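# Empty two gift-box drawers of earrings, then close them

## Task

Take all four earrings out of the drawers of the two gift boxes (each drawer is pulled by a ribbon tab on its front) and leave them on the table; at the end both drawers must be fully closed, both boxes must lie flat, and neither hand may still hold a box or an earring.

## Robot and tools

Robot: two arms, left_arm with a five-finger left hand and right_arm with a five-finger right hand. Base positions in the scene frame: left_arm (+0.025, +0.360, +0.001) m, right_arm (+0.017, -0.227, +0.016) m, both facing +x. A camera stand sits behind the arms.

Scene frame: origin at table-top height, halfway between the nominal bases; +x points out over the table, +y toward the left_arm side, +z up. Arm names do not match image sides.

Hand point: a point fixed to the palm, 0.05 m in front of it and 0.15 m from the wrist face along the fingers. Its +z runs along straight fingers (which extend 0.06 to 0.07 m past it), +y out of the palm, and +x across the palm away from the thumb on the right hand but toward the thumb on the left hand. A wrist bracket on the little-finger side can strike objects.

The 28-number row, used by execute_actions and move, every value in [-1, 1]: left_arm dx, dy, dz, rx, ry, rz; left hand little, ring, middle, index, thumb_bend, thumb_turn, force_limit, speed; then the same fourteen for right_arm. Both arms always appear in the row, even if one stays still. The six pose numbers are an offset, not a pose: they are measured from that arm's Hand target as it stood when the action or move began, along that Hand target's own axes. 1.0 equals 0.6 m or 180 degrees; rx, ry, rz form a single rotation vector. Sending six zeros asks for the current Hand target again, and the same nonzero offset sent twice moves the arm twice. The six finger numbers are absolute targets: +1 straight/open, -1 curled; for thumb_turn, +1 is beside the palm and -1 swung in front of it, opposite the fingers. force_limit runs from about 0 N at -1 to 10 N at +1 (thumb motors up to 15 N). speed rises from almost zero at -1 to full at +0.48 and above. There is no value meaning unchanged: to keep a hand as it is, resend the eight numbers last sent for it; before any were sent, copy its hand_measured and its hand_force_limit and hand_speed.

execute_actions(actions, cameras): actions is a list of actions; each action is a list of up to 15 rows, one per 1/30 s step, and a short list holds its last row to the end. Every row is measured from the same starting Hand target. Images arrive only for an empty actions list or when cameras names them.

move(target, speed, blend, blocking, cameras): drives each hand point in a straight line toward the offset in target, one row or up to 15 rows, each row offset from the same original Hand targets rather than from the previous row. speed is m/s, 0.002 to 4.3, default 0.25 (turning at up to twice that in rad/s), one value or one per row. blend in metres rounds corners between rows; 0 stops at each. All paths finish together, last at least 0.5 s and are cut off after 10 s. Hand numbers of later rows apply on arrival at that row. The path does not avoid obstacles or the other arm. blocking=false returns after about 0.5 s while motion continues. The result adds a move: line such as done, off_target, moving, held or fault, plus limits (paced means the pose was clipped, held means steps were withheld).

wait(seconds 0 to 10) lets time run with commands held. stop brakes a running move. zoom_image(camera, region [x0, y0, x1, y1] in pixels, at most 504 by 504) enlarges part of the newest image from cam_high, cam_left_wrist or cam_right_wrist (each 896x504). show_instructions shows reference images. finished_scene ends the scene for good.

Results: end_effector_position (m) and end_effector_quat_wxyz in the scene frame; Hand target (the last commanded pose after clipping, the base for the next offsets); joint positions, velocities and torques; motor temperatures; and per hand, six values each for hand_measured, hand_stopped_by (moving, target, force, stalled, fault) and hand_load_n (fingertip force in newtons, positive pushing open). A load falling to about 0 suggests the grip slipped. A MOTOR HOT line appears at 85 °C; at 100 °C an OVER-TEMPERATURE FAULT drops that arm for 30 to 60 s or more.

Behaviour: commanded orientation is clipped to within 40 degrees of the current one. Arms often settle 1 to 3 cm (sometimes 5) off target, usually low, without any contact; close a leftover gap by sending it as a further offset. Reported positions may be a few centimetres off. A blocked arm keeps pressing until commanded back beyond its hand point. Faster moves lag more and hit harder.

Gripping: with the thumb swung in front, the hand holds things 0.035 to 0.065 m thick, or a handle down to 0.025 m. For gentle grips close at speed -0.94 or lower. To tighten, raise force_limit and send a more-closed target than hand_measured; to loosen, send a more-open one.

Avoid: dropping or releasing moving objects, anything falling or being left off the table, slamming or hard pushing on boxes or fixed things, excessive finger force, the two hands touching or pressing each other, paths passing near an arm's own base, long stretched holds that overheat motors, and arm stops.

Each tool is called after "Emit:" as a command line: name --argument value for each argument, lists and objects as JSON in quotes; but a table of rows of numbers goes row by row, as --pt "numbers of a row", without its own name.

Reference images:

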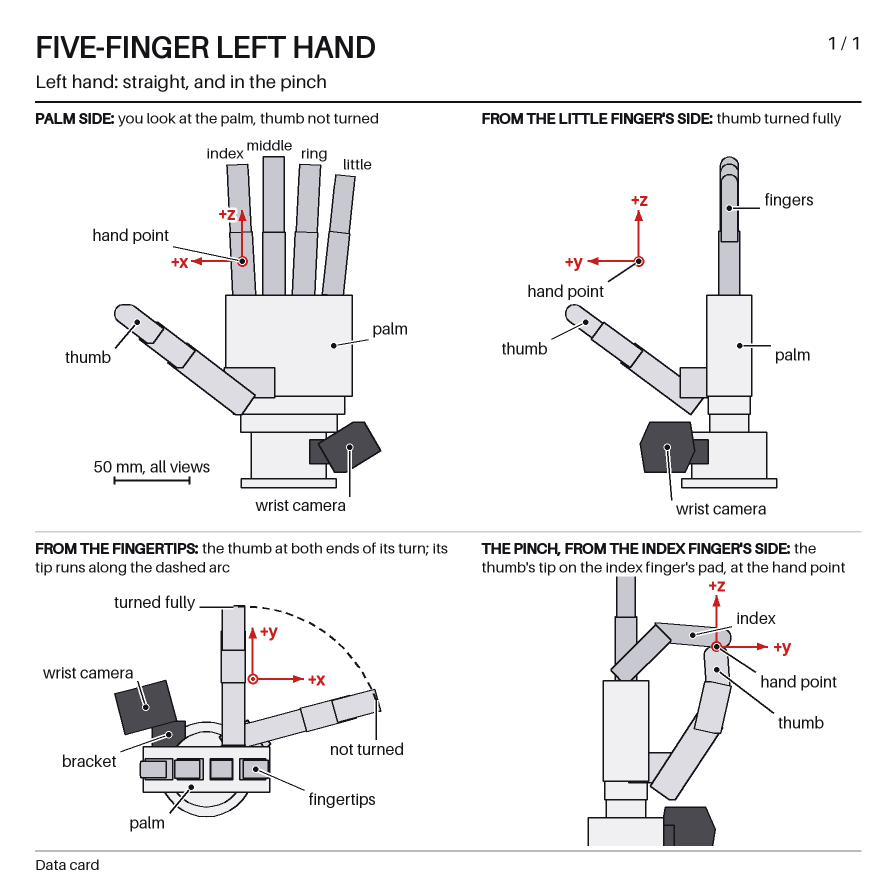

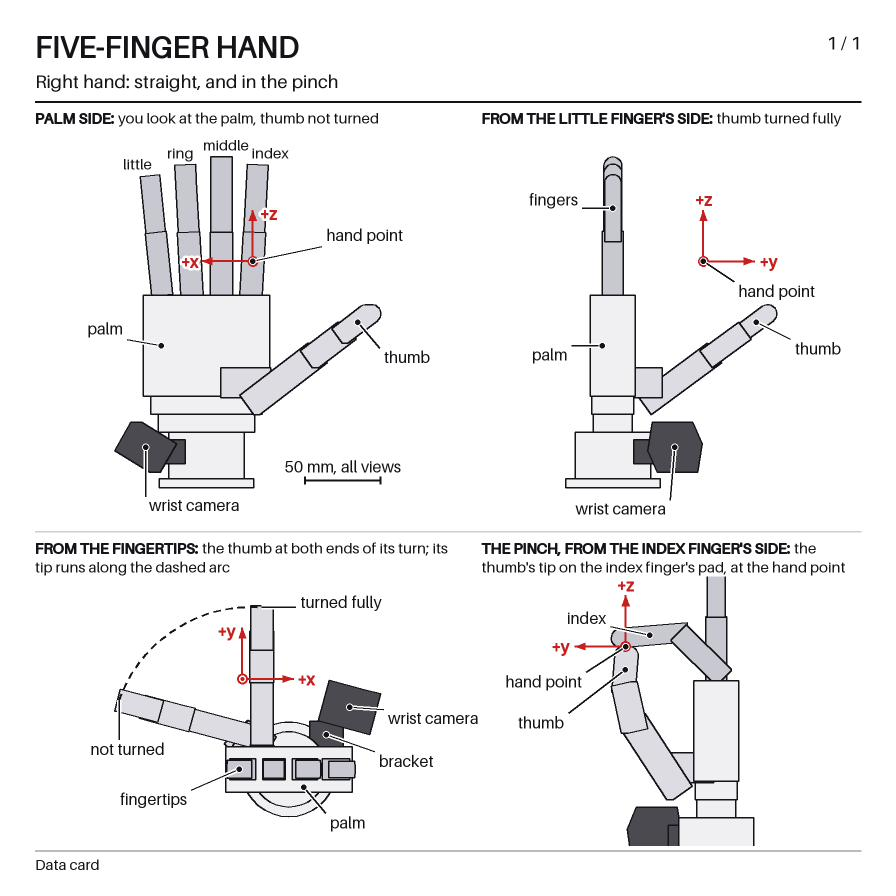

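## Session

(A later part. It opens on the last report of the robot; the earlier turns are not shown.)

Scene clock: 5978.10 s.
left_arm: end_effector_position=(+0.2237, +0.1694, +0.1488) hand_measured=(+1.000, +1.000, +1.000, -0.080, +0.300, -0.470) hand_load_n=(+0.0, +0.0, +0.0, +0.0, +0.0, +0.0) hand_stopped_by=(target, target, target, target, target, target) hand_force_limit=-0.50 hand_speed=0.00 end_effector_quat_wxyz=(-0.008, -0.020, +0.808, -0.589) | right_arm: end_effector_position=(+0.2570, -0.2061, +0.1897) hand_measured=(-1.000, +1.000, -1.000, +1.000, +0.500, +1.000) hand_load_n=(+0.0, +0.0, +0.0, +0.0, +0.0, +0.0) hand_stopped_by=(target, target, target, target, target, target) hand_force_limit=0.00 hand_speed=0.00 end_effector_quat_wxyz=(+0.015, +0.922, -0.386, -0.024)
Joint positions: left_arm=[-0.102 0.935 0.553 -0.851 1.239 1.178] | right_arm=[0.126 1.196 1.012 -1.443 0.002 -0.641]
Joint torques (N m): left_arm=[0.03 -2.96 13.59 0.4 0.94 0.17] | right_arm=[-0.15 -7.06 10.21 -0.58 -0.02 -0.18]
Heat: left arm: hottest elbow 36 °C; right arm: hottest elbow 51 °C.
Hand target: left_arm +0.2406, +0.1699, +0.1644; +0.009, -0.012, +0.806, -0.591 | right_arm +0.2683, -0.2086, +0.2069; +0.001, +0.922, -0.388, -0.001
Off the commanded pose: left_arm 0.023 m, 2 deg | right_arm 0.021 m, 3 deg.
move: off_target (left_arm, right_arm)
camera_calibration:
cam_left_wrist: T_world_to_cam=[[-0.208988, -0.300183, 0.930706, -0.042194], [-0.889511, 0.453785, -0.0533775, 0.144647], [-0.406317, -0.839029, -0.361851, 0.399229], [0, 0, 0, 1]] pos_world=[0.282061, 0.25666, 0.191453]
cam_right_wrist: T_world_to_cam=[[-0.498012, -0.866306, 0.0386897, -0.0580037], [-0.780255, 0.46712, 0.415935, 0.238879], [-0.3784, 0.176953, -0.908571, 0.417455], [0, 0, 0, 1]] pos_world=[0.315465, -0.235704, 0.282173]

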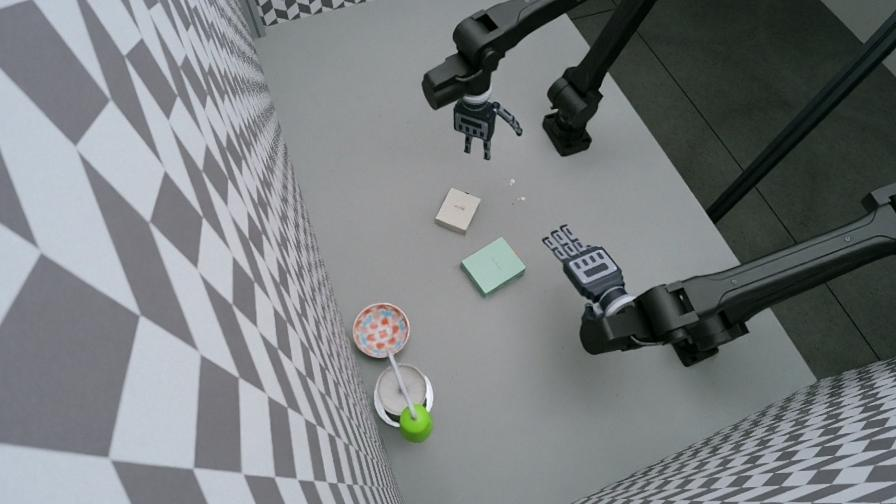

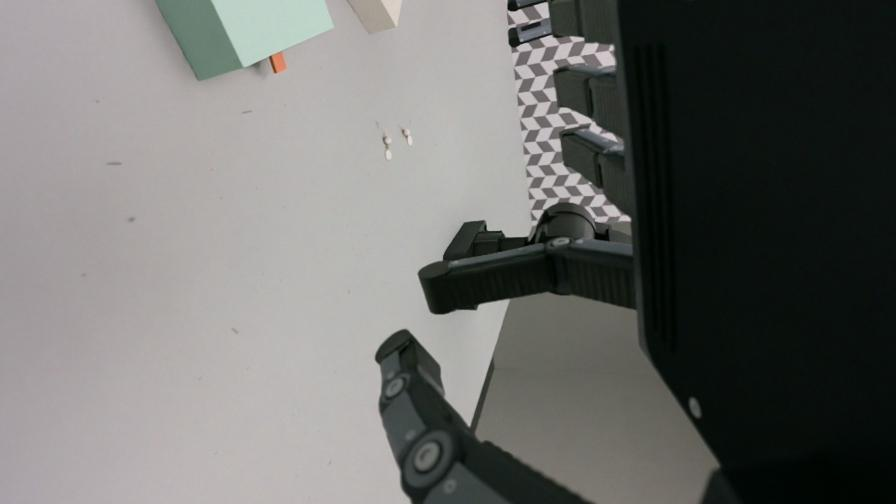

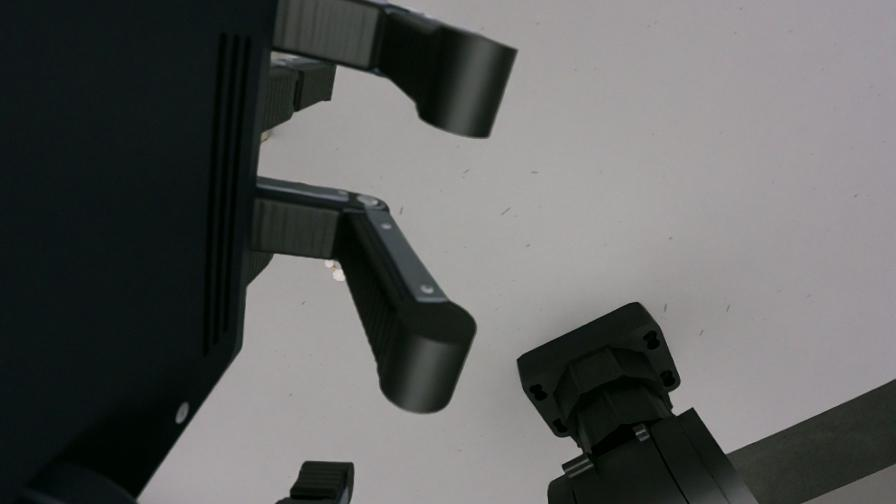

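Emit:
execute_actions --actions '[]' --cameras '["all"]'

Scene clock: 6023.17 s.
left_arm: end_effector_position=(+0.2237, +0.1694, +0.1487) hand_measured=(+1.000, +1.000, +1.000, -0.080, +0.300, -0.470) hand_load_n=(+0.0, +0.0, +0.0, +0.0, +0.0, +0.0) hand_stopped_by=(target, target, target, target, target, target) hand_force_limit=-0.50 hand_speed=0.00 end_effector_quat_wxyz=(-0.007, -0.020, +0.808, -0.589) | right_arm: end_effector_position=(+0.2570, -0.2061, +0.1897) hand_measured=(-1.000, +1.000, -1.000, +1.000, +0.500, +1.000) hand_load_n=(+0.0, +0.0, +0.0, +0.0, +0.0, +0.0) hand_stopped_by=(target, target, target, target, target, target) hand_force_limit=0.00 hand_speed=0.00 end_effector_quat_wxyz=(+0.015, +0.922, -0.386, -0.024)
Joint positions: left_arm=[-0.102 0.935 0.553 -0.851 1.239 1.179] | right_arm=[0.126 1.196 1.012 -1.443 0.002 -0.641]
Joint velocities: within noise
Joint torques (N m): left_arm=[0.26 -2.84 13.63 0.21 0.95 0.13] | right_arm=[-0.03 -7 10.21 -0.58 -0.02 -0.18]
Motor temperatures (°C): left_arm=[26 29 42 26 28 25] | right_arm=[26 28 49 25 27 26]
Heat: left arm: hottest elbow 42 °C; right arm: hottest elbow 49 °C.
Hand target: left_arm +0.2407, +0.1699, +0.1644; +0.009, -0.011, +0.806, -0.591 | right_arm +0.2683, -0.2086, +0.2069; +0.001, +0.922, -0.388, -0.001
Off the commanded pose: left_arm 0.023 m, 2 deg | right_arm 0.021 m, 3 deg.
camera_calibration:
cam_left_wrist: T_world_to_cam=[[-0.209701, -0.300153, 0.930555, -0.0419708], [-0.889349, 0.454032, -0.053966, 0.14465], [-0.406304, -0.838906, -0.362152, 0.399251], [0, 0, 0, 1]] pos_world=[0.282061, 0.256661, 0.191452]
cam_right_wrist: T_world_to_cam=[[-0.498012, -0.866306, 0.0386897, -0.0580037], [-0.780255, 0.46712, 0.415935, 0.238879], [-0.3784, 0.176953, -0.908571, 0.417455], [0, 0, 0, 1]] pos_world=[0.315465, -0.235704, 0.282173]

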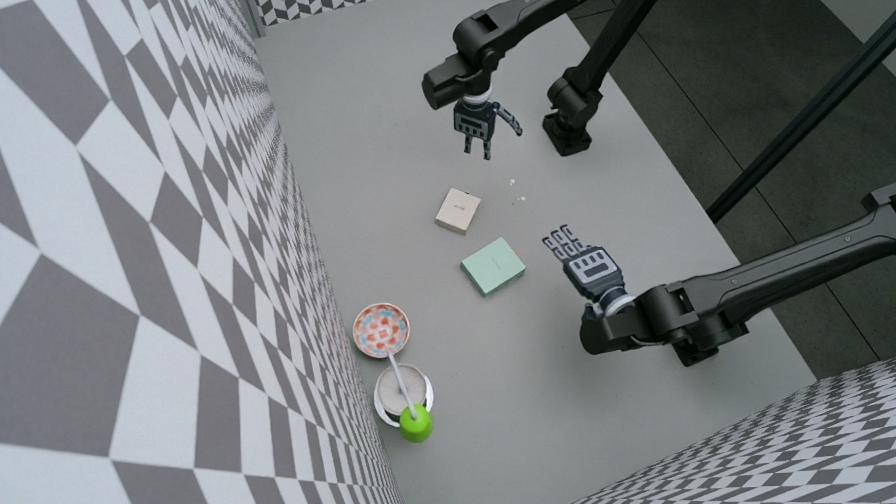

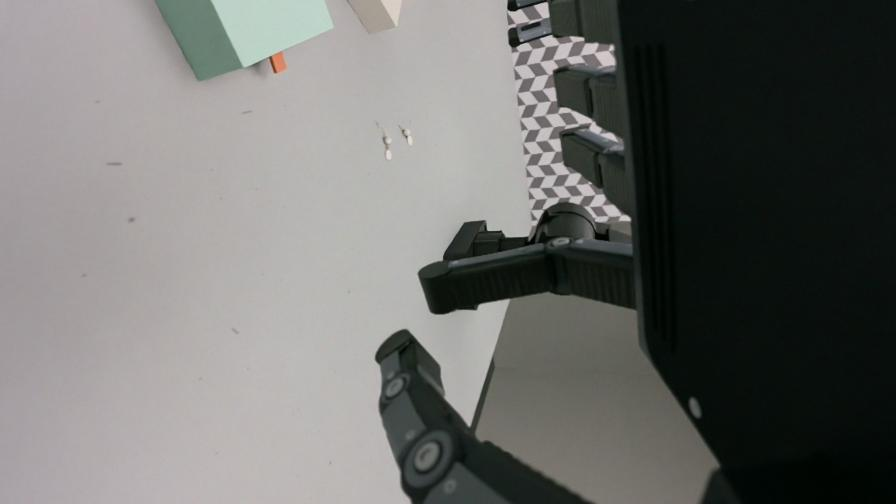

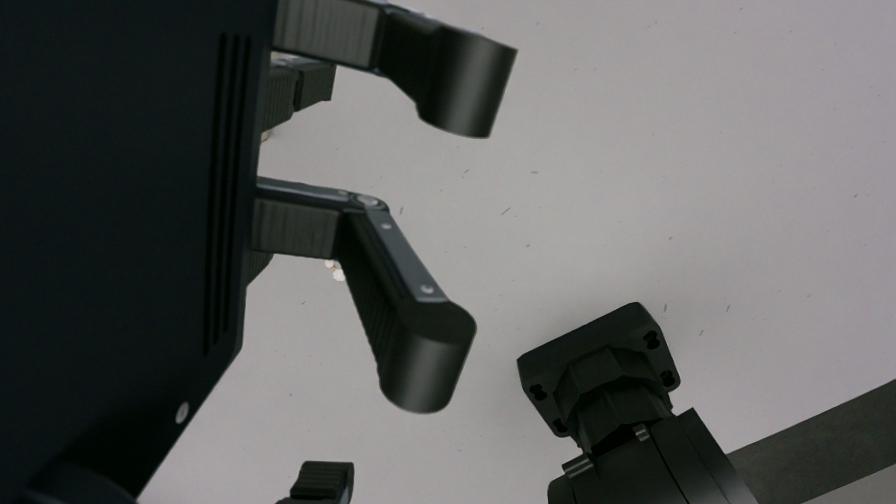

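Emit:
move --target '[-0.033, 0.0325, 0.2508, 0.0424, -0.1028, 0.2341, 1, 1, 1, 0.15, 0.1, -0.35, -0.5, 0, 0, 0, 0, 0, 0, 0, -1, 1, -1, 1, 0.5, 1, 0, 0]' --speed 0.12 --cameras '["all"]'

Scene clock: 6064.20 s.
left_arm: end_effector_position=(+0.2693, +0.0338, +0.1048) hand_measured=(+1.000, +1.000, +1.000, +0.150, +0.100, -0.350) hand_load_n=(+0.0, +0.0, +0.0, +0.0, +0.0, +0.0) hand_stopped_by=(target, target, target, target, target, target) hand_force_limit=-0.50 hand_speed=0.00 end_effector_quat_wxyz=(+0.349, +0.180, +0.705, -0.591) | right_arm: end_effector_position=(+0.2570, -0.2061, +0.1897) hand_measured=(-1.000, +1.000, -1.000, +1.000, +0.500, +1.000) hand_load_n=(+0.0, +0.0, +0.0, +0.0, +0.0, +0.0) hand_stopped_by=(target, target, target, target, target, target) hand_force_limit=0.00 hand_speed=0.00 end_effector_quat_wxyz=(+0.015, +0.922, -0.386, -0.024)
Joint positions: left_arm=[-0.718 1.207 0.196 0.941 0.569 0.822] | right_arm=[0.126 1.196 1.012 -1.443 0.002 -0.641]
Joint torques (N m): left_arm=[-1.26 -4.48 5.98 2.1 -0.06 0.16] | right_arm=[-0.21 -7 10.21 -0.59 -0.02 -0.18]
Heat: left arm: hottest elbow 43 °C; right arm: hottest elbow 49 °C.
Hand target: left_arm +0.2646, +0.0329, +0.1005; +0.347, +0.186, +0.705, -0.590 | right_arm +0.2683, -0.2086, +0.2069; +0.001, +0.922, -0.388, -0.001
Off the commanded pose: left_arm 0.007 m, 1 deg | right_arm 0.021 m, 3 deg.
move: off_target (right_arm)
camera_calibration:
cam_left_wrist: T_world_to_cam=[[-0.817881, -0.267049, 0.509663, 0.174574], [-0.574256, 0.323311, -0.752131, 0.237134], [0.0360763, -0.90783, -0.417784, 0.177199], [0, 0, 0, 1]] pos_world=[0.272564, 0.130818, 0.163413]
cam_right_wrist: T_world_to_cam=[[-0.498012, -0.866306, 0.0386897, -0.0580037], [-0.780255, 0.46712, 0.415935, 0.238879], [-0.3784, 0.176953, -0.908571, 0.417455], [0, 0, 0, 1]] pos_world=[0.315465, -0.235704, 0.282173]

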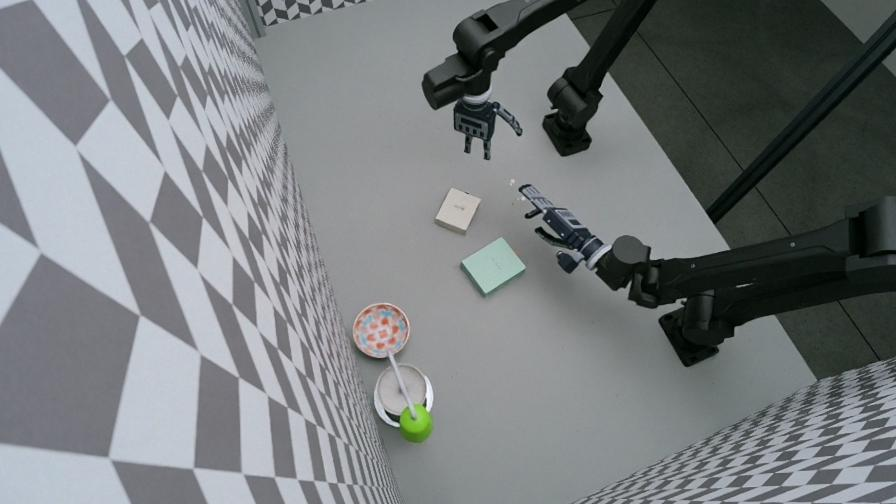

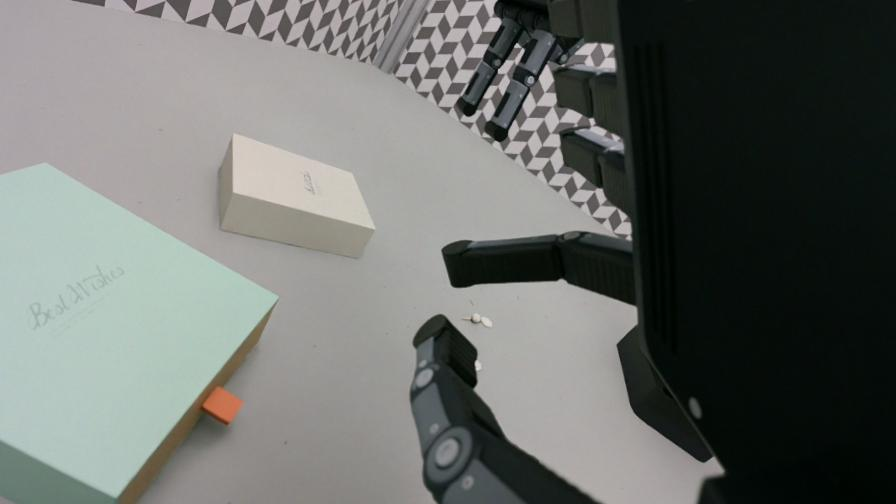

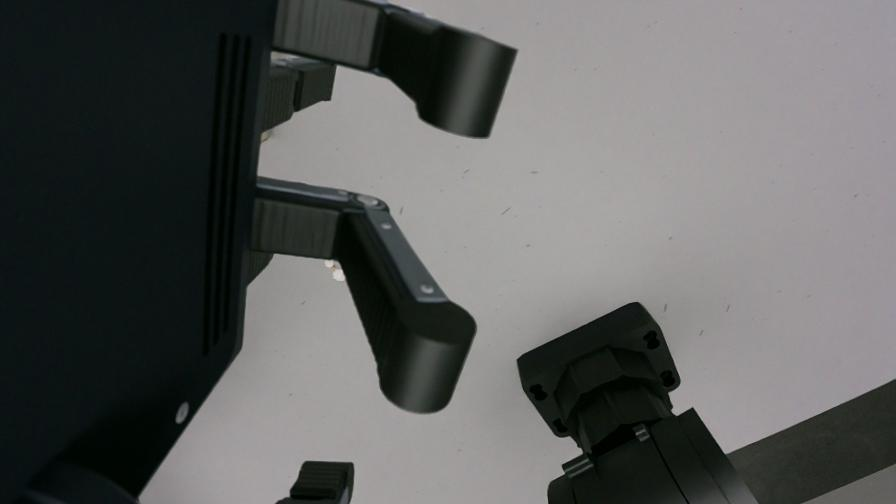

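Emit:
move --pt "0 0 0 0 0 0 1 1 1 0.15 0.1 -0.35 -0.5 0 0.0837 -0.2957 0.0617 0 0 -0.3306 -1 -1 1 1 0.5 -1 0 0" --pt "0 0 0 0 0 0 1 1 1 0.15 0.1 -0.35 -0.5 0 -0.08 -0.4121 0.1117 0 0 -0.3306 -1 -1 1 1 0.5 -1 0 0" --speed 0.12 --blend '[0.02,0]' --cameras '["all"]'

Scene clock: 6099.00 s.
left_arm: end_effector_position=(+0.2693, +0.0338, +0.1049) hand_measured=(+1.000, +1.000, +1.000, +0.150, +0.100, -0.350) hand_load_n=(+0.0, +0.0, +0.5, +0.0, +0.0, +0.0) hand_stopped_by=(target, target, target, target, target, target) hand_force_limit=-0.50 hand_speed=0.00 end_effector_quat_wxyz=(+0.349, +0.180, +0.705, -0.591) | right_arm: end_effector_position=(+0.3917, -0.0191, +0.1263) hand_measured=(-1.000, -1.000, +1.000, +1.000, +0.500, -1.000) hand_load_n=(+0.0, +0.0, +0.0, +0.0, +0.0, +0.0) hand_stopped_by=(target, target, target, target, target, target) hand_force_limit=0.00 hand_speed=0.00 end_effector_quat_wxyz=(+0.012, +0.992, +0.123, -0.026)
Joint positions: left_arm=[-0.718 1.207 0.196 0.941 0.569 0.822] | right_arm=[0.602 1.678 1.348 -1.297 -0.003 -1.206]
Joint torques (N m): left_arm=[-1.96 -4.07 5.96 2.15 -0.05 0.13] | right_arm=[1.26 -10.52 11.52 -0.05 0.08 0.07]
Heat: left arm: hottest elbow 39 °C; right arm: hottest elbow 50 °C.
Hand target: left_arm +0.2646, +0.0329, +0.1006; +0.347, +0.186, +0.705, -0.590 | right_arm +0.4112, -0.0014, +0.1392; +0.001, +0.993, +0.121, -0.002
Off the commanded pose: left_arm 0.007 m, 1 deg | right_arm 0.029 m, 3 deg.
move: off_target (right_arm)
camera_calibration:
cam_left_wrist: T_world_to_cam=[[-0.818005, -0.266941, 0.50952, 0.174566], [-0.574073, 0.323149, -0.75234, 0.237215], [0.0361788, -0.907919, -0.417581, 0.177191], [0, 0, 0, 1]] pos_world=[0.272564, 0.130818, 0.163513]
cam_right_wrist: T_world_to_cam=[[0.49533, -0.868687, 0.0056625, -0.211452], [-0.785973, -0.445371, 0.428824, 0.266289], [-0.369992, -0.21686, -0.90337, 0.366298], [0, 0, 0, 1]] pos_world=[0.449562, 0.0143477, 0.217909]

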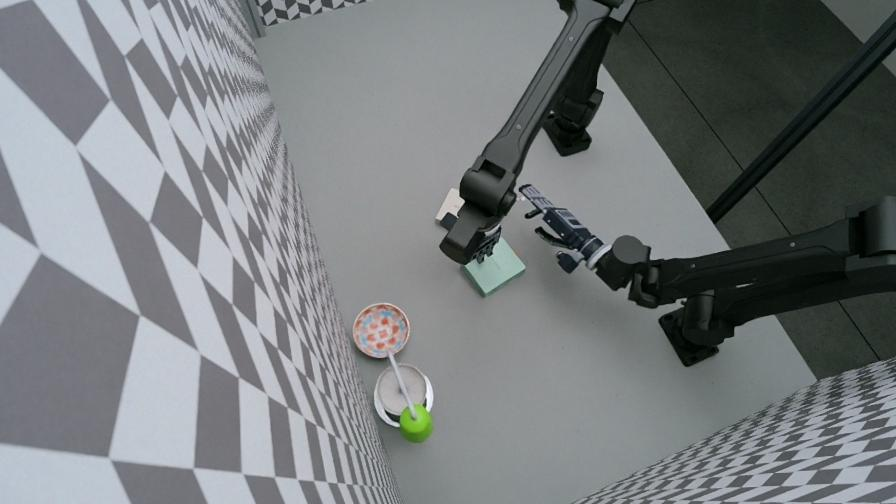

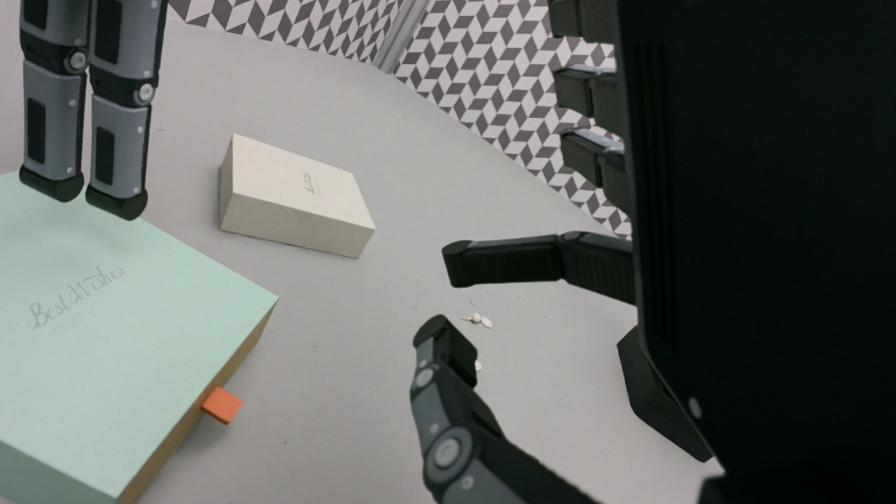

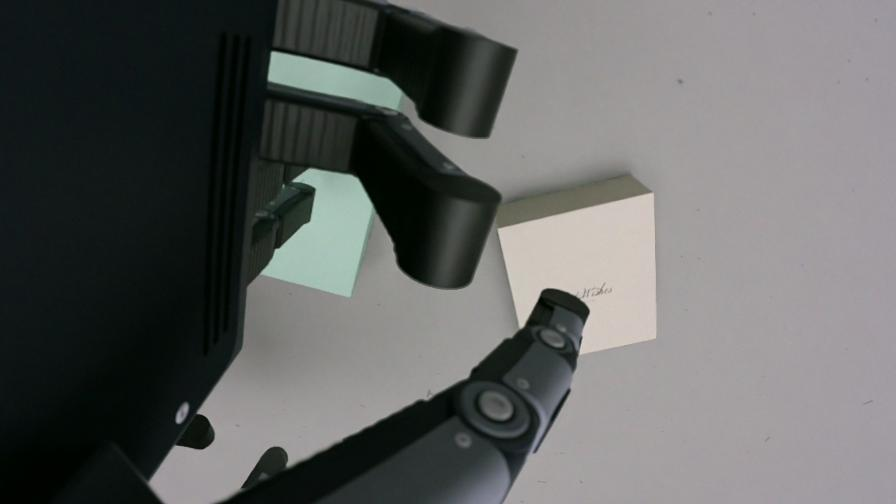

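Emit:
move --target '[0.0587,0.0825,0.0067,0,0,0, 1, 1, 1, 0.15, 0.1, -0.35, -0.5, 0, 0.038,-0.0215,0,0,0,0, -1,-1,1,1,0.5,-1,0,0]' --speed 0.08 --cameras '["all"]'

Scene clock: 6115.60 s.
left_arm: end_effector_position=(+0.2727, +0.0315, +0.0433) hand_measured=(+1.000, +1.000, +1.000, +0.150, +0.100, -0.350) hand_load_n=(+0.0, +0.0, +0.0, +0.0, +0.0, +0.0) hand_stopped_by=(target, target, target, target, target, target) hand_force_limit=-0.50 hand_speed=0.00 end_effector_quat_wxyz=(+0.345, +0.189, +0.703, -0.592) | right_arm: end_effector_position=(+0.4151, -0.0016, +0.1257) hand_measured=(-1.000, -1.000, +1.000, +1.000, +0.500, -1.000) hand_load_n=(+0.0, +0.0, +0.0, +0.0, +0.0, +0.0) hand_stopped_by=(target, target, target, target, target, target) hand_force_limit=0.00 hand_speed=0.00 end_effector_quat_wxyz=(+0.009, +0.993, +0.120, -0.020)
Joint positions: left_arm=[-0.706 1.641 0.182 1.385 0.599 0.833] | right_arm=[0.603 1.743 1.433 -1.306 -0.003 -1.198]
Joint torques (N m): left_arm=[0.09 -6.12 2.48 2 0.18 0.09] | right_arm=[1.67 -11.28 11.67 -0.57 0.07 0.06]
Heat: left arm: hottest elbow 38 °C; right arm: hottest elbow 50 °C.
Hand target: left_arm +0.2747, +0.0355, +0.0405; +0.347, +0.186, +0.705, -0.590 | right_arm +0.4303, +0.0165, +0.1391; +0.001, +0.993, +0.121, -0.001
Off the commanded pose: left_arm 0.005 m, 1 deg | right_arm 0.027 m, 2 deg.
move: off_target (right_arm)
camera_calibration:
cam_left_wrist: T_world_to_cam=[[-0.825925, -0.254365, 0.503137, 0.210092], [-0.563325, 0.336468, -0.754622, 0.190264], [0.0226601, -0.906691, -0.421187, 0.152976], [0, 0, 0, 1]] pos_world=[0.277234, 0.128124, 0.102304]
cam_right_wrist: T_world_to_cam=[[0.489613, -0.871925, 0.00512566, -0.20543], [-0.793538, -0.443145, 0.417038, 0.297298], [-0.361354, -0.208255, -0.908875, 0.375224], [0, 0, 0, 1]] pos_world=[0.472087, 0.0307687, 0.2181]

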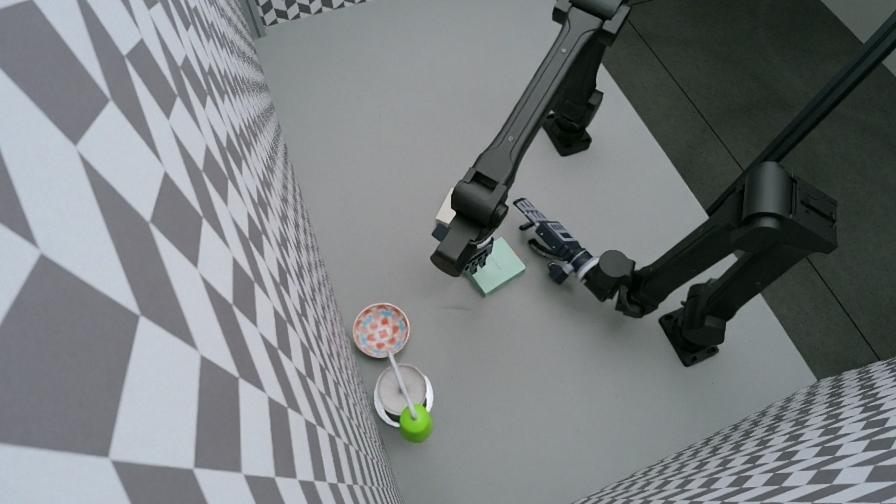

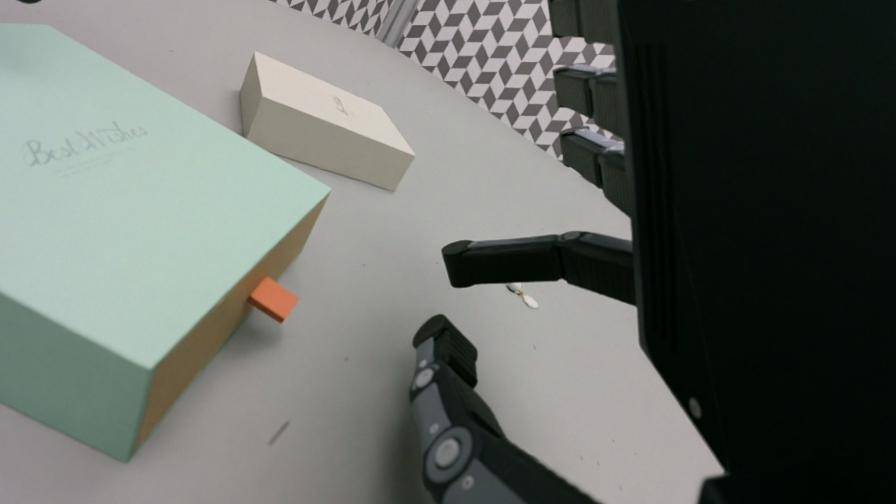

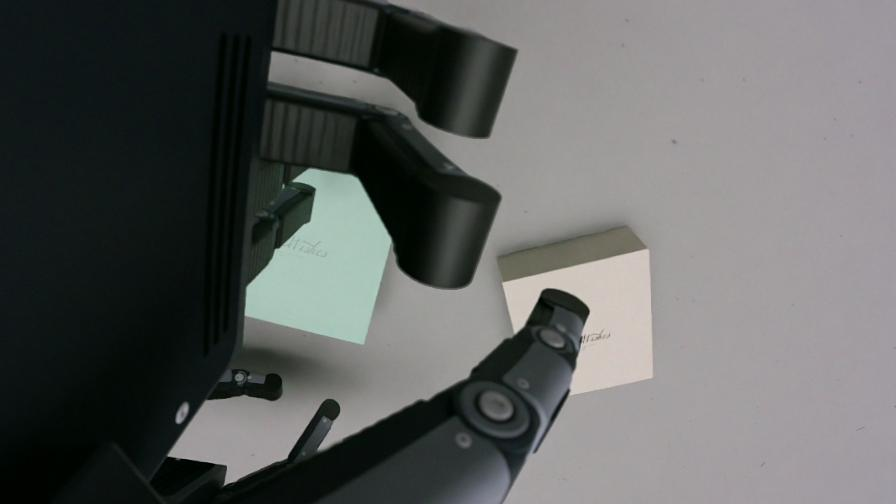

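Emit:
move --target '[-0.0135,0.043,-0.0038,0,0,0, 1, 1, 1, 0.15, 0.1, -0.35, -0.5, 0, 0,0,0,0,0,0, -1,-1,1,1,0.5,-1,0,0]' --speed 0.05 --cameras '["cam_left_wrist"]'

Emit:
zoom_image --camera "cam_left_wrist" --region '[200, 150, 560, 450]'

Scene clock: 6151.40 s.
left_arm: end_effector_position=(+0.2877, +0.0459, +0.0265) hand_measured=(+1.000, +1.000, +1.000, +0.150, +0.100, -0.350) hand_load_n=(+0.0, +0.0, +0.0, +0.0, +0.0, +0.0) hand_stopped_by=(target, target, target, target, target, target) hand_force_limit=-0.50 hand_speed=0.00 end_effector_quat_wxyz=(+0.337, +0.184, +0.710, -0.590) | right_arm: end_effector_position=(+0.4151, -0.0016, +0.1257) hand_measured=(-1.000, -1.000, +1.000, +1.000, +0.500, -1.000) hand_load_n=(+0.0, +0.0, +0.0, +0.0, +0.0, +0.0) hand_stopped_by=(target, target, target, target, target, target) hand_force_limit=0.00 hand_speed=0.00 end_effector_quat_wxyz=(+0.009, +0.993, +0.120, -0.020)
Joint positions: left_arm=[-0.616 1.73 0.198 1.435 0.687 0.835] | right_arm=[0.603 1.743 1.433 -1.306 -0.003 -1.198]
Joint torques (N m): left_arm=[-0.26 -6.18 3.62 2.06 0.17 0.14] | right_arm=[1.67 -11.28 11.67 -0.58 0.07 0.06]
Motor temperatures (°C): left_arm=[26 28 36 26 28 25] | right_arm=[26 29 52 25 27 26]
Heat: left arm: hottest elbow 36 °C; right arm: hottest elbow 52 °C.
Hand target: left_arm +0.2969, +0.0449, +0.0283; +0.347, +0.185, +0.705, -0.590 | right_arm +0.4303, +0.0165, +0.1391; +0.001, +0.993, +0.121, -0.001
Off the commanded pose: left_arm 0.009 m, 1 deg | right_arm 0.027 m, 2 deg.
move: off_target (right_arm)
camera_calibration:
cam_left_wrist: T_world_to_cam=[[-0.814512, -0.259746, 0.518751, 0.231255], [-0.579971, 0.342564, -0.73911, 0.185281], [0.0142751, -0.902874, -0.429667, 0.161079], [0, 0, 0, 1]] pos_world=[0.293518, 0.142031, 0.0861901]
Images, in order (width x height): cam_left_wrist 896x504.

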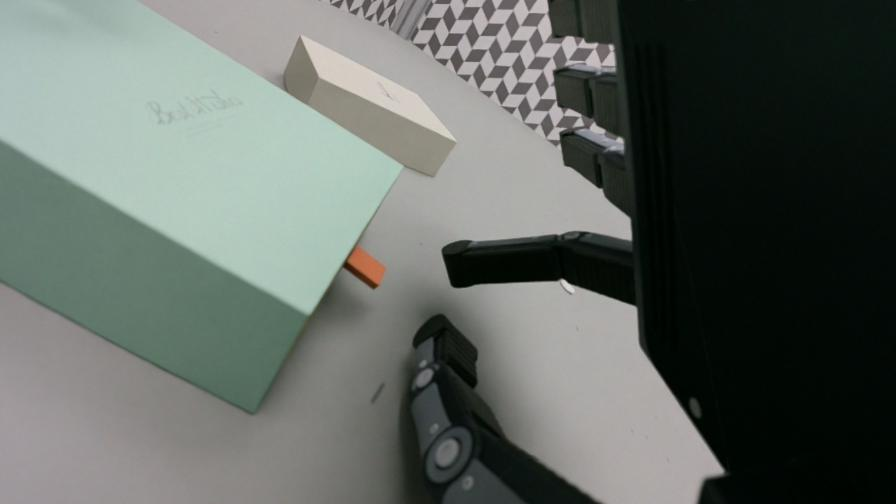

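Scaled by 1.400 from the camera's 896x504 image, which has a finer 1280x720 frame.

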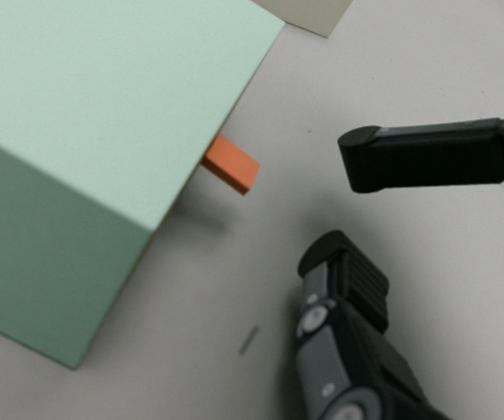

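Emit:
move --target '[-0.0297,0.0207,0.0087,0,0,0, 1, 1, 1, 0.15, 0.1, -0.35, -0.5, 0, 0,0,0,0,0,0, -1,-1,1,1,0.5,-1,0,0]' --speed 0.03 --cameras '["cam_left_wrist"]'

Emit:
zoom_image --camera "cam_left_wrist" --region '[260, 150, 560, 400]'

Scene clock: 6172.47 s.
left_arm: end_effector_position=(+0.3083, +0.0462, +0.0285) hand_measured=(+1.000, +1.000, +1.000, +0.150, +0.100, -0.350) hand_load_n=(+0.0, -0.5, +0.0, +0.0, +0.5, +0.0) hand_stopped_by=(target, target, target, target, target, target) hand_force_limit=-0.50 hand_speed=0.00 end_effector_quat_wxyz=(+0.338, +0.184, +0.708, -0.592) | right_arm: end_effector_position=(+0.4151, -0.0016, +0.1257) hand_measured=(-1.000, -1.000, +1.000, +1.000, +0.500, -1.000) hand_load_n=(+0.0, +0.0, +0.0, +0.0, +0.0, -0.5) hand_stopped_by=(target, target, target, target, target, target) hand_force_limit=0.00 hand_speed=0.00 end_effector_quat_wxyz=(+0.009, +0.993, +0.120, -0.020)
Joint positions: left_arm=[-0.567 1.731 0.242 1.393 0.737 0.838] | right_arm=[0.603 1.743 1.433 -1.306 -0.003 -1.198]
Joint torques (N m): left_arm=[0.26 -7.82 4.12 1.24 0.16 0.16] | right_arm=[1.73 -11.22 11.69 -0.57 0.08 0.07]
Heat: left arm: hottest elbow 36 °C; right arm: hottest elbow 53 °C.
Hand target: left_arm +0.3190, +0.0454, +0.0318; +0.347, +0.186, +0.705, -0.590 | right_arm +0.4303, +0.0165, +0.1391; +0.001, +0.993, +0.121, -0.001
Off the commanded pose: left_arm 0.011 m, 1 deg | right_arm 0.027 m, 2 deg.
move: off_target (left_arm, right_arm)
camera_calibration:
cam_left_wrist: T_world_to_cam=[[-0.815921, -0.256672, 0.518066, 0.247393], [-0.577988, 0.340089, -0.741801, 0.198213], [0.0142106, -0.904687, -0.425839, 0.161867], [0, 0, 0, 1]] pos_world=[0.314118, 0.142528, 0.087798]
Images, in order (width x height): cam_left_wrist 896x504.

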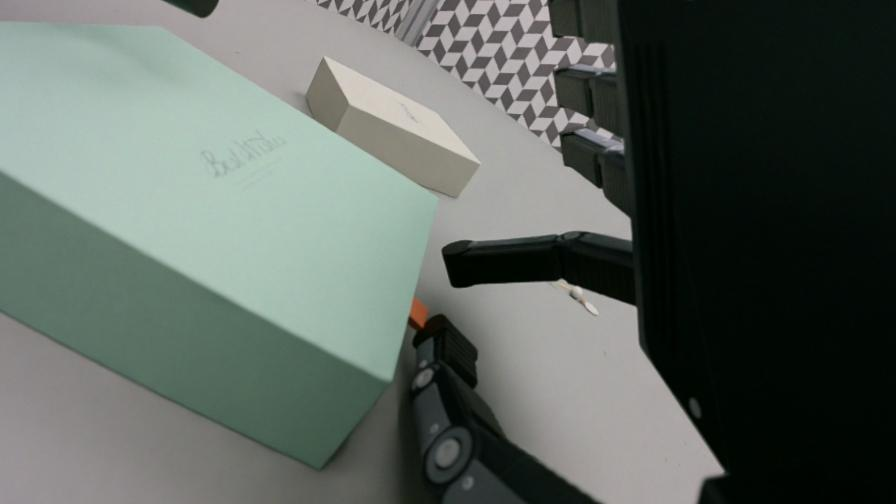

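Scaled by 1.680 from the camera's 896x504 image, which has a finer 1280x720 frame.

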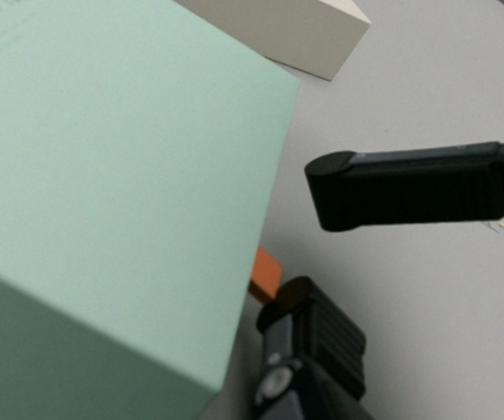

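Emit:
move --target '[-0.0062,0.0015,0.0015,0,0,0, 1, 1, 1, 0.15, 0.1, -0.35, -0.5, 0, 0,0,0,0,0,0, -1,-1,1,1,0.5,-1,0,0]' --speed 0.03 --cameras '["cam_left_wrist"]'

Emit:
zoom_image --camera "cam_left_wrist" --region '[300, 200, 500, 400]'

Scene clock: 6188.30 s.
left_arm: end_effector_position=(+0.3105, +0.0465, +0.0266) hand_measured=(+1.000, +1.000, +1.000, +0.150, +0.100, -0.350) hand_load_n=(+0.0, +0.0, +0.0, +0.0, +0.0, +0.5) hand_stopped_by=(target, target, target, target, target, target) hand_force_limit=-0.50 hand_speed=0.00 end_effector_quat_wxyz=(+0.334, +0.183, +0.711, -0.591) | right_arm: end_effector_position=(+0.4151, -0.0016, +0.1257) hand_measured=(-1.000, -1.000, +1.000, +1.000, +0.500, -1.000) hand_load_n=(+0.0, +0.0, +0.0, +0.0, +0.0, +0.0) hand_stopped_by=(target, target, target, target, target, target) hand_force_limit=0.00 hand_speed=0.00 end_effector_quat_wxyz=(+0.009, +0.993, +0.120, -0.020)
Joint positions: left_arm=[-0.561 1.73 0.249 1.375 0.744 0.839] | right_arm=[0.603 1.743 1.433 -1.306 -0.003 -1.198]
Joint torques (N m): left_arm=[0.03 -8.7 4.29 1.21 0.21 0.19] | right_arm=[1.73 -11.16 11.69 -0.55 0.08 0.06]
Heat: left arm: hottest elbow 35 °C; right arm: hottest elbow 53 °C.
Hand target: left_arm +0.3224, +0.0453, +0.0338; +0.347, +0.186, +0.705, -0.590 | right_arm +0.4303, +0.0165, +0.1391; +0.001, +0.993, +0.121, -0.001
Off the commanded pose: left_arm 0.014 m, 2 deg | right_arm 0.027 m, 2 deg.
move: off_target (left_arm, right_arm)
camera_calibration:
cam_left_wrist: T_world_to_cam=[[-0.811771, -0.258677, 0.523559, 0.248817], [-0.583891, 0.344316, -0.735199, 0.19942], [0.00990904, -0.902515, -0.430545, 0.162693], [0, 0, 0, 1]] pos_world=[0.31681, 0.142532, 0.0863895]
Images, in order (width x height): cam_left_wrist 896x504.

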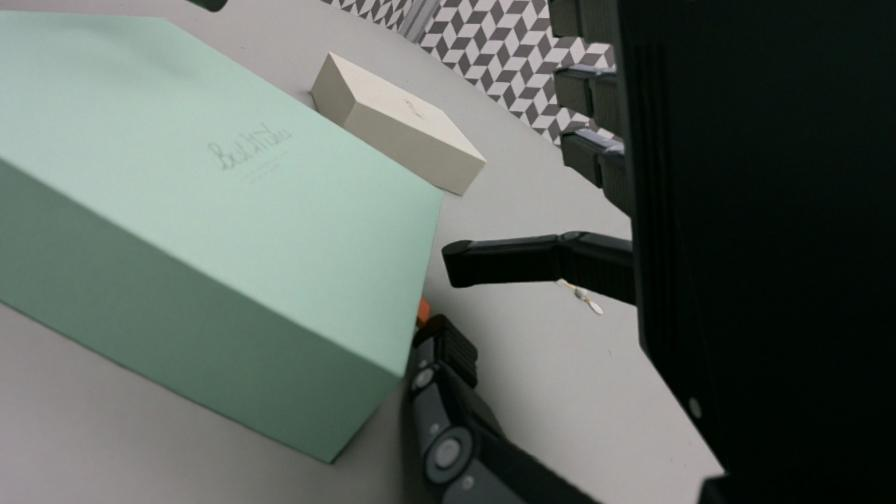

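Scaled by 2.520 from the camera's 896x504 image, which has a finer 1280x720 frame.

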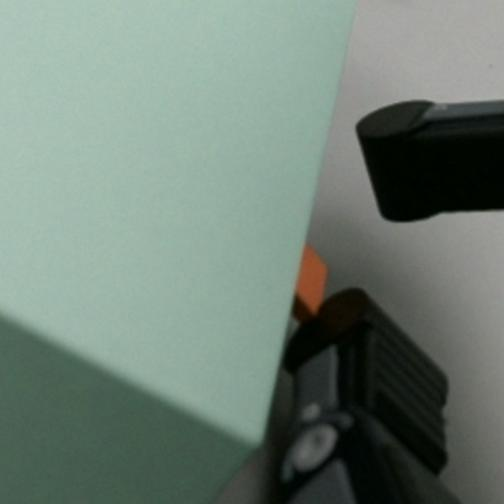

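Emit:
move --target '[-0.0075,-0.0065,-0.0006,0,0,0, 1, 1, 1, 0.15, 0.1, -0.35, -0.5, 0, 0,0,0,0,0,0, -1,-1,1,1,0.5,-1,0,0]' --speed 0.03 --cameras '["cam_left_wrist"]'

Emit:
zoom_image --camera "cam_left_wrist" --region '[300, 200, 500, 400]'

Scene clock: 6197.63 s.
left_arm: end_effector_position=(+0.3114, +0.0465, +0.0326) hand_measured=(+1.000, +1.000, +1.000, +0.150, +0.100, -0.350) hand_load_n=(+0.0, +0.0, +0.0, +0.0, +0.0, +0.0) hand_stopped_by=(target, target, target, target, target, target) hand_force_limit=-0.50 hand_speed=0.00 end_effector_quat_wxyz=(+0.335, +0.183, +0.711, -0.591) | right_arm: end_effector_position=(+0.4151, -0.0016, +0.1257) hand_measured=(-1.000, -1.000, +1.000, +1.000, +0.500, -1.000) hand_load_n=(+0.0, +0.0, +0.0, +0.0, +0.0, +0.0) hand_stopped_by=(target, target, target, target, target, target) hand_force_limit=0.00 hand_speed=0.00 end_effector_quat_wxyz=(+0.009, +0.993, +0.120, -0.020)
Joint positions: left_arm=[-0.56 1.694 0.249 1.34 0.745 0.839] | right_arm=[0.603 1.743 1.433 -1.306 -0.003 -1.198]
Joint torques (N m): left_arm=[-0.15 -8.64 4.59 1.16 0.2 0.17] | right_arm=[1.61 -11.28 11.67 -0.54 0.07 0.07]
Heat: left arm: hottest elbow 35 °C; right arm: hottest elbow 53 °C.
Hand target: left_arm +0.3228, +0.0454, +0.0398; +0.347, +0.186, +0.705, -0.590 | right_arm +0.4303, +0.0165, +0.1391; +0.001, +0.993, +0.121, -0.001
Off the commanded pose: left_arm 0.013 m, 2 deg | right_arm 0.027 m, 2 deg.
move: off_target (left_arm, right_arm)
camera_calibration:
cam_left_wrist: T_world_to_cam=[[-0.812092, -0.258946, 0.522929, 0.24655], [-0.583426, 0.343389, -0.736001, 0.204325], [0.0110164, -0.902791, -0.429939, 0.16499], [0, 0, 0, 1]] pos_world=[0.317612, 0.142632, 0.0923906]
Images, in order (width x height): cam_left_wrist 896x504.

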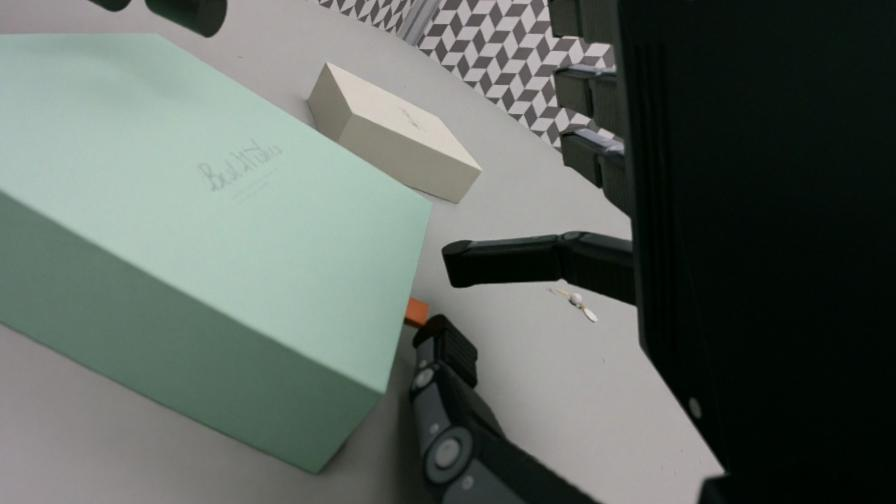

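Scaled by 2.520 from the camera's 896x504 image, which has a finer 1280x720 frame.

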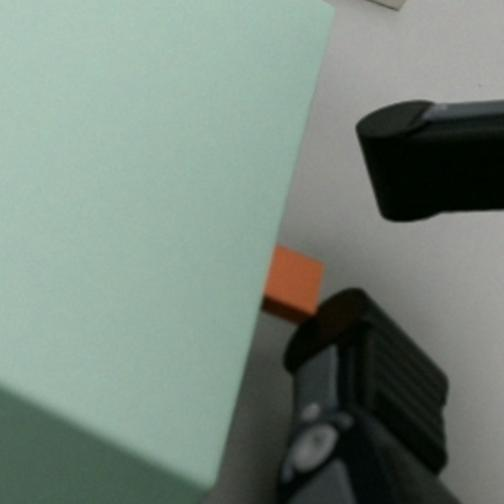

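Emit:
move --target '[0.0025,0.0045,0.0006,0,0,0, 1, 1, 1, 0.15, 0.1, -0.35, -0.5, 0, 0,0,0,0,0,0, -1,-1,1,1,0.5,-1,0,0]' --speed 0.03

Emit:
move --target '[0,0,0,0,0,0, 1, 1, 1, -0.5, 0.1, -0.35, -0.4, -0.9, 0,0,0,0,0,0, -1,-1,1,1,0.5,-1,0,0]' --speed 0.03 --cameras '["cam_left_wrist"]'

Emit:
zoom_image --camera "cam_left_wrist" --region '[300, 200, 500, 400]'

Scene clock: 6209.50 s.
left_arm: end_effector_position=(+0.3114, +0.0468, +0.0326) hand_measured=(+1.000, +1.000, +1.000, +0.150, +0.100, -0.350) hand_load_n=(-0.5, +0.0, -0.5, +0.0, +0.0, +0.0) hand_stopped_by=(target, target, target, target, target, target) hand_force_limit=-0.50 hand_speed=0.00 end_effector_quat_wxyz=(+0.335, +0.183, +0.711, -0.591) | right_arm: end_effector_position=(+0.4151, -0.0016, +0.1257) hand_measured=(-1.000, -1.000, +1.000, +1.000, +0.500, -1.000) hand_load_n=(+0.0, +0.0, +0.0, +0.0, +0.0, +0.0) hand_stopped_by=(target, target, target, target, target, target) hand_force_limit=0.00 hand_speed=0.00 end_effector_quat_wxyz=(+0.009, +0.993, +0.120, -0.020)
Joint positions: left_arm=[-0.558 1.694 0.249 1.34 0.747 0.839] | right_arm=[0.603 1.743 1.433 -1.306 -0.003 -1.198]
Joint torques (N m): left_arm=[-0.03 -7.3 4.77 1.61 0.19 0.19] | right_arm=[1.79 -11.28 11.67 -0.54 0.08 0.07]
Heat: left arm: hottest elbow 35 °C; right arm: hottest elbow 53 °C.
Hand target: left_arm +0.3236, +0.0454, +0.0368; +0.347, +0.186, +0.705, -0.590 | right_arm +0.4303, +0.0165, +0.1391; +0.001, +0.993, +0.121, -0.001
Off the commanded pose: left_arm 0.013 m, 2 deg | right_arm 0.027 m, 2 deg.
move: off_target (left_arm, right_arm)

Scene clock: 6211.13 s.
left_arm: end_effector_position=(+0.3117, +0.0470, +0.0326) hand_measured=(+1.000, +1.000, +1.000, -0.230, +0.100, -0.350) hand_load_n=(+0.0, +0.0, +0.0, +4.0, +1.0, +0.0) hand_stopped_by=(target, target, target, force, target, target) hand_force_limit=-0.40 hand_speed=-0.90 end_effector_quat_wxyz=(+0.335, +0.183, +0.711, -0.591) | right_arm: end_effector_position=(+0.4151, -0.0016, +0.1257) hand_measured=(-1.000, -1.000, +1.000, +1.000, +0.500, -1.000) hand_load_n=(+0.0, +0.0, +0.0, +0.0, +0.0, +0.0) hand_stopped_by=(target, target, target, target, target, target) hand_force_limit=0.00 hand_speed=0.00 end_effector_quat_wxyz=(+0.009, +0.993, +0.120, -0.020)
Joint positions: left_arm=[-0.558 1.694 0.249 1.34 0.747 0.84] | right_arm=[0.603 1.743 1.433 -1.306 -0.003 -1.198]
Joint torques (N m): left_arm=[0.09 -7.18 4.82 1.74 0.16 0.17] | right_arm=[1.67 -11.28 11.69 -0.55 0.08 0.06]
Heat: left arm: hottest elbow 35 °C; right arm: hottest elbow 53 °C.
Hand target: left_arm +0.3237, +0.0455, +0.0368; +0.347, +0.186, +0.705, -0.590 | right_arm +0.4303, +0.0165, +0.1391; +0.001, +0.993, +0.121, -0.001
Off the commanded pose: left_arm 0.013 m, 2 deg | right_arm 0.027 m, 2 deg.
move: off_target (left_arm, right_arm)
camera_calibration:
cam_left_wrist: T_world_to_cam=[[-0.812644, -0.259039, 0.522024, 0.247197], [-0.582651, 0.343738, -0.736452, 0.204073], [0.0113306, -0.902631, -0.430266, 0.165345], [0, 0, 0, 1]] pos_world=[0.317912, 0.143132, 0.0923897]
Images, in order (width x height): cam_left_wrist 896x504.

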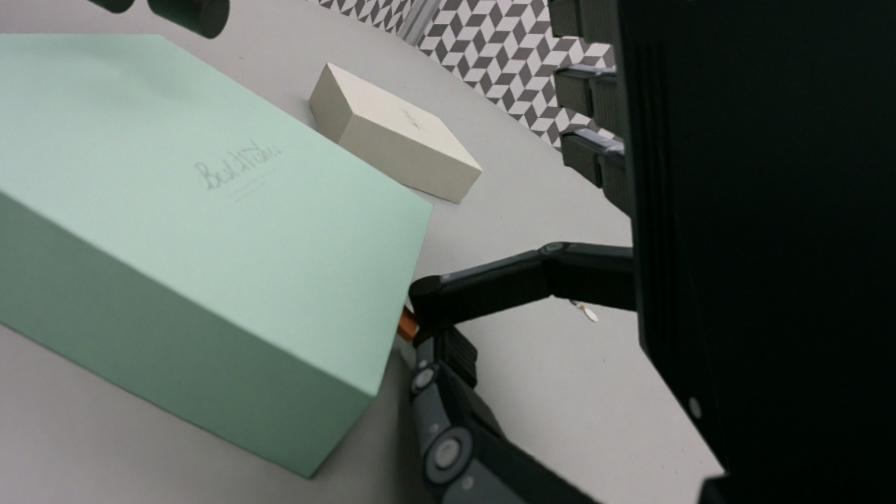

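Scaled by 2.520 from the camera's 896x504 image, which has a finer 1280x720 frame.

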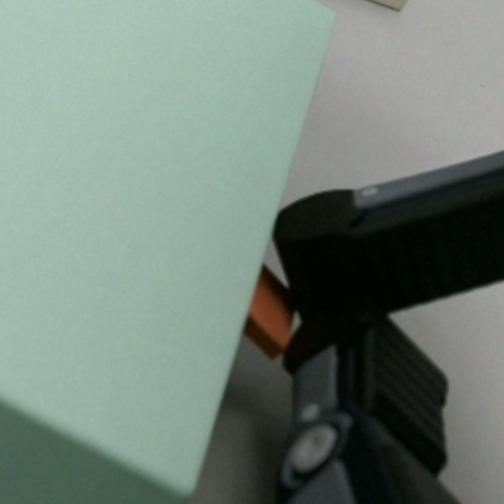

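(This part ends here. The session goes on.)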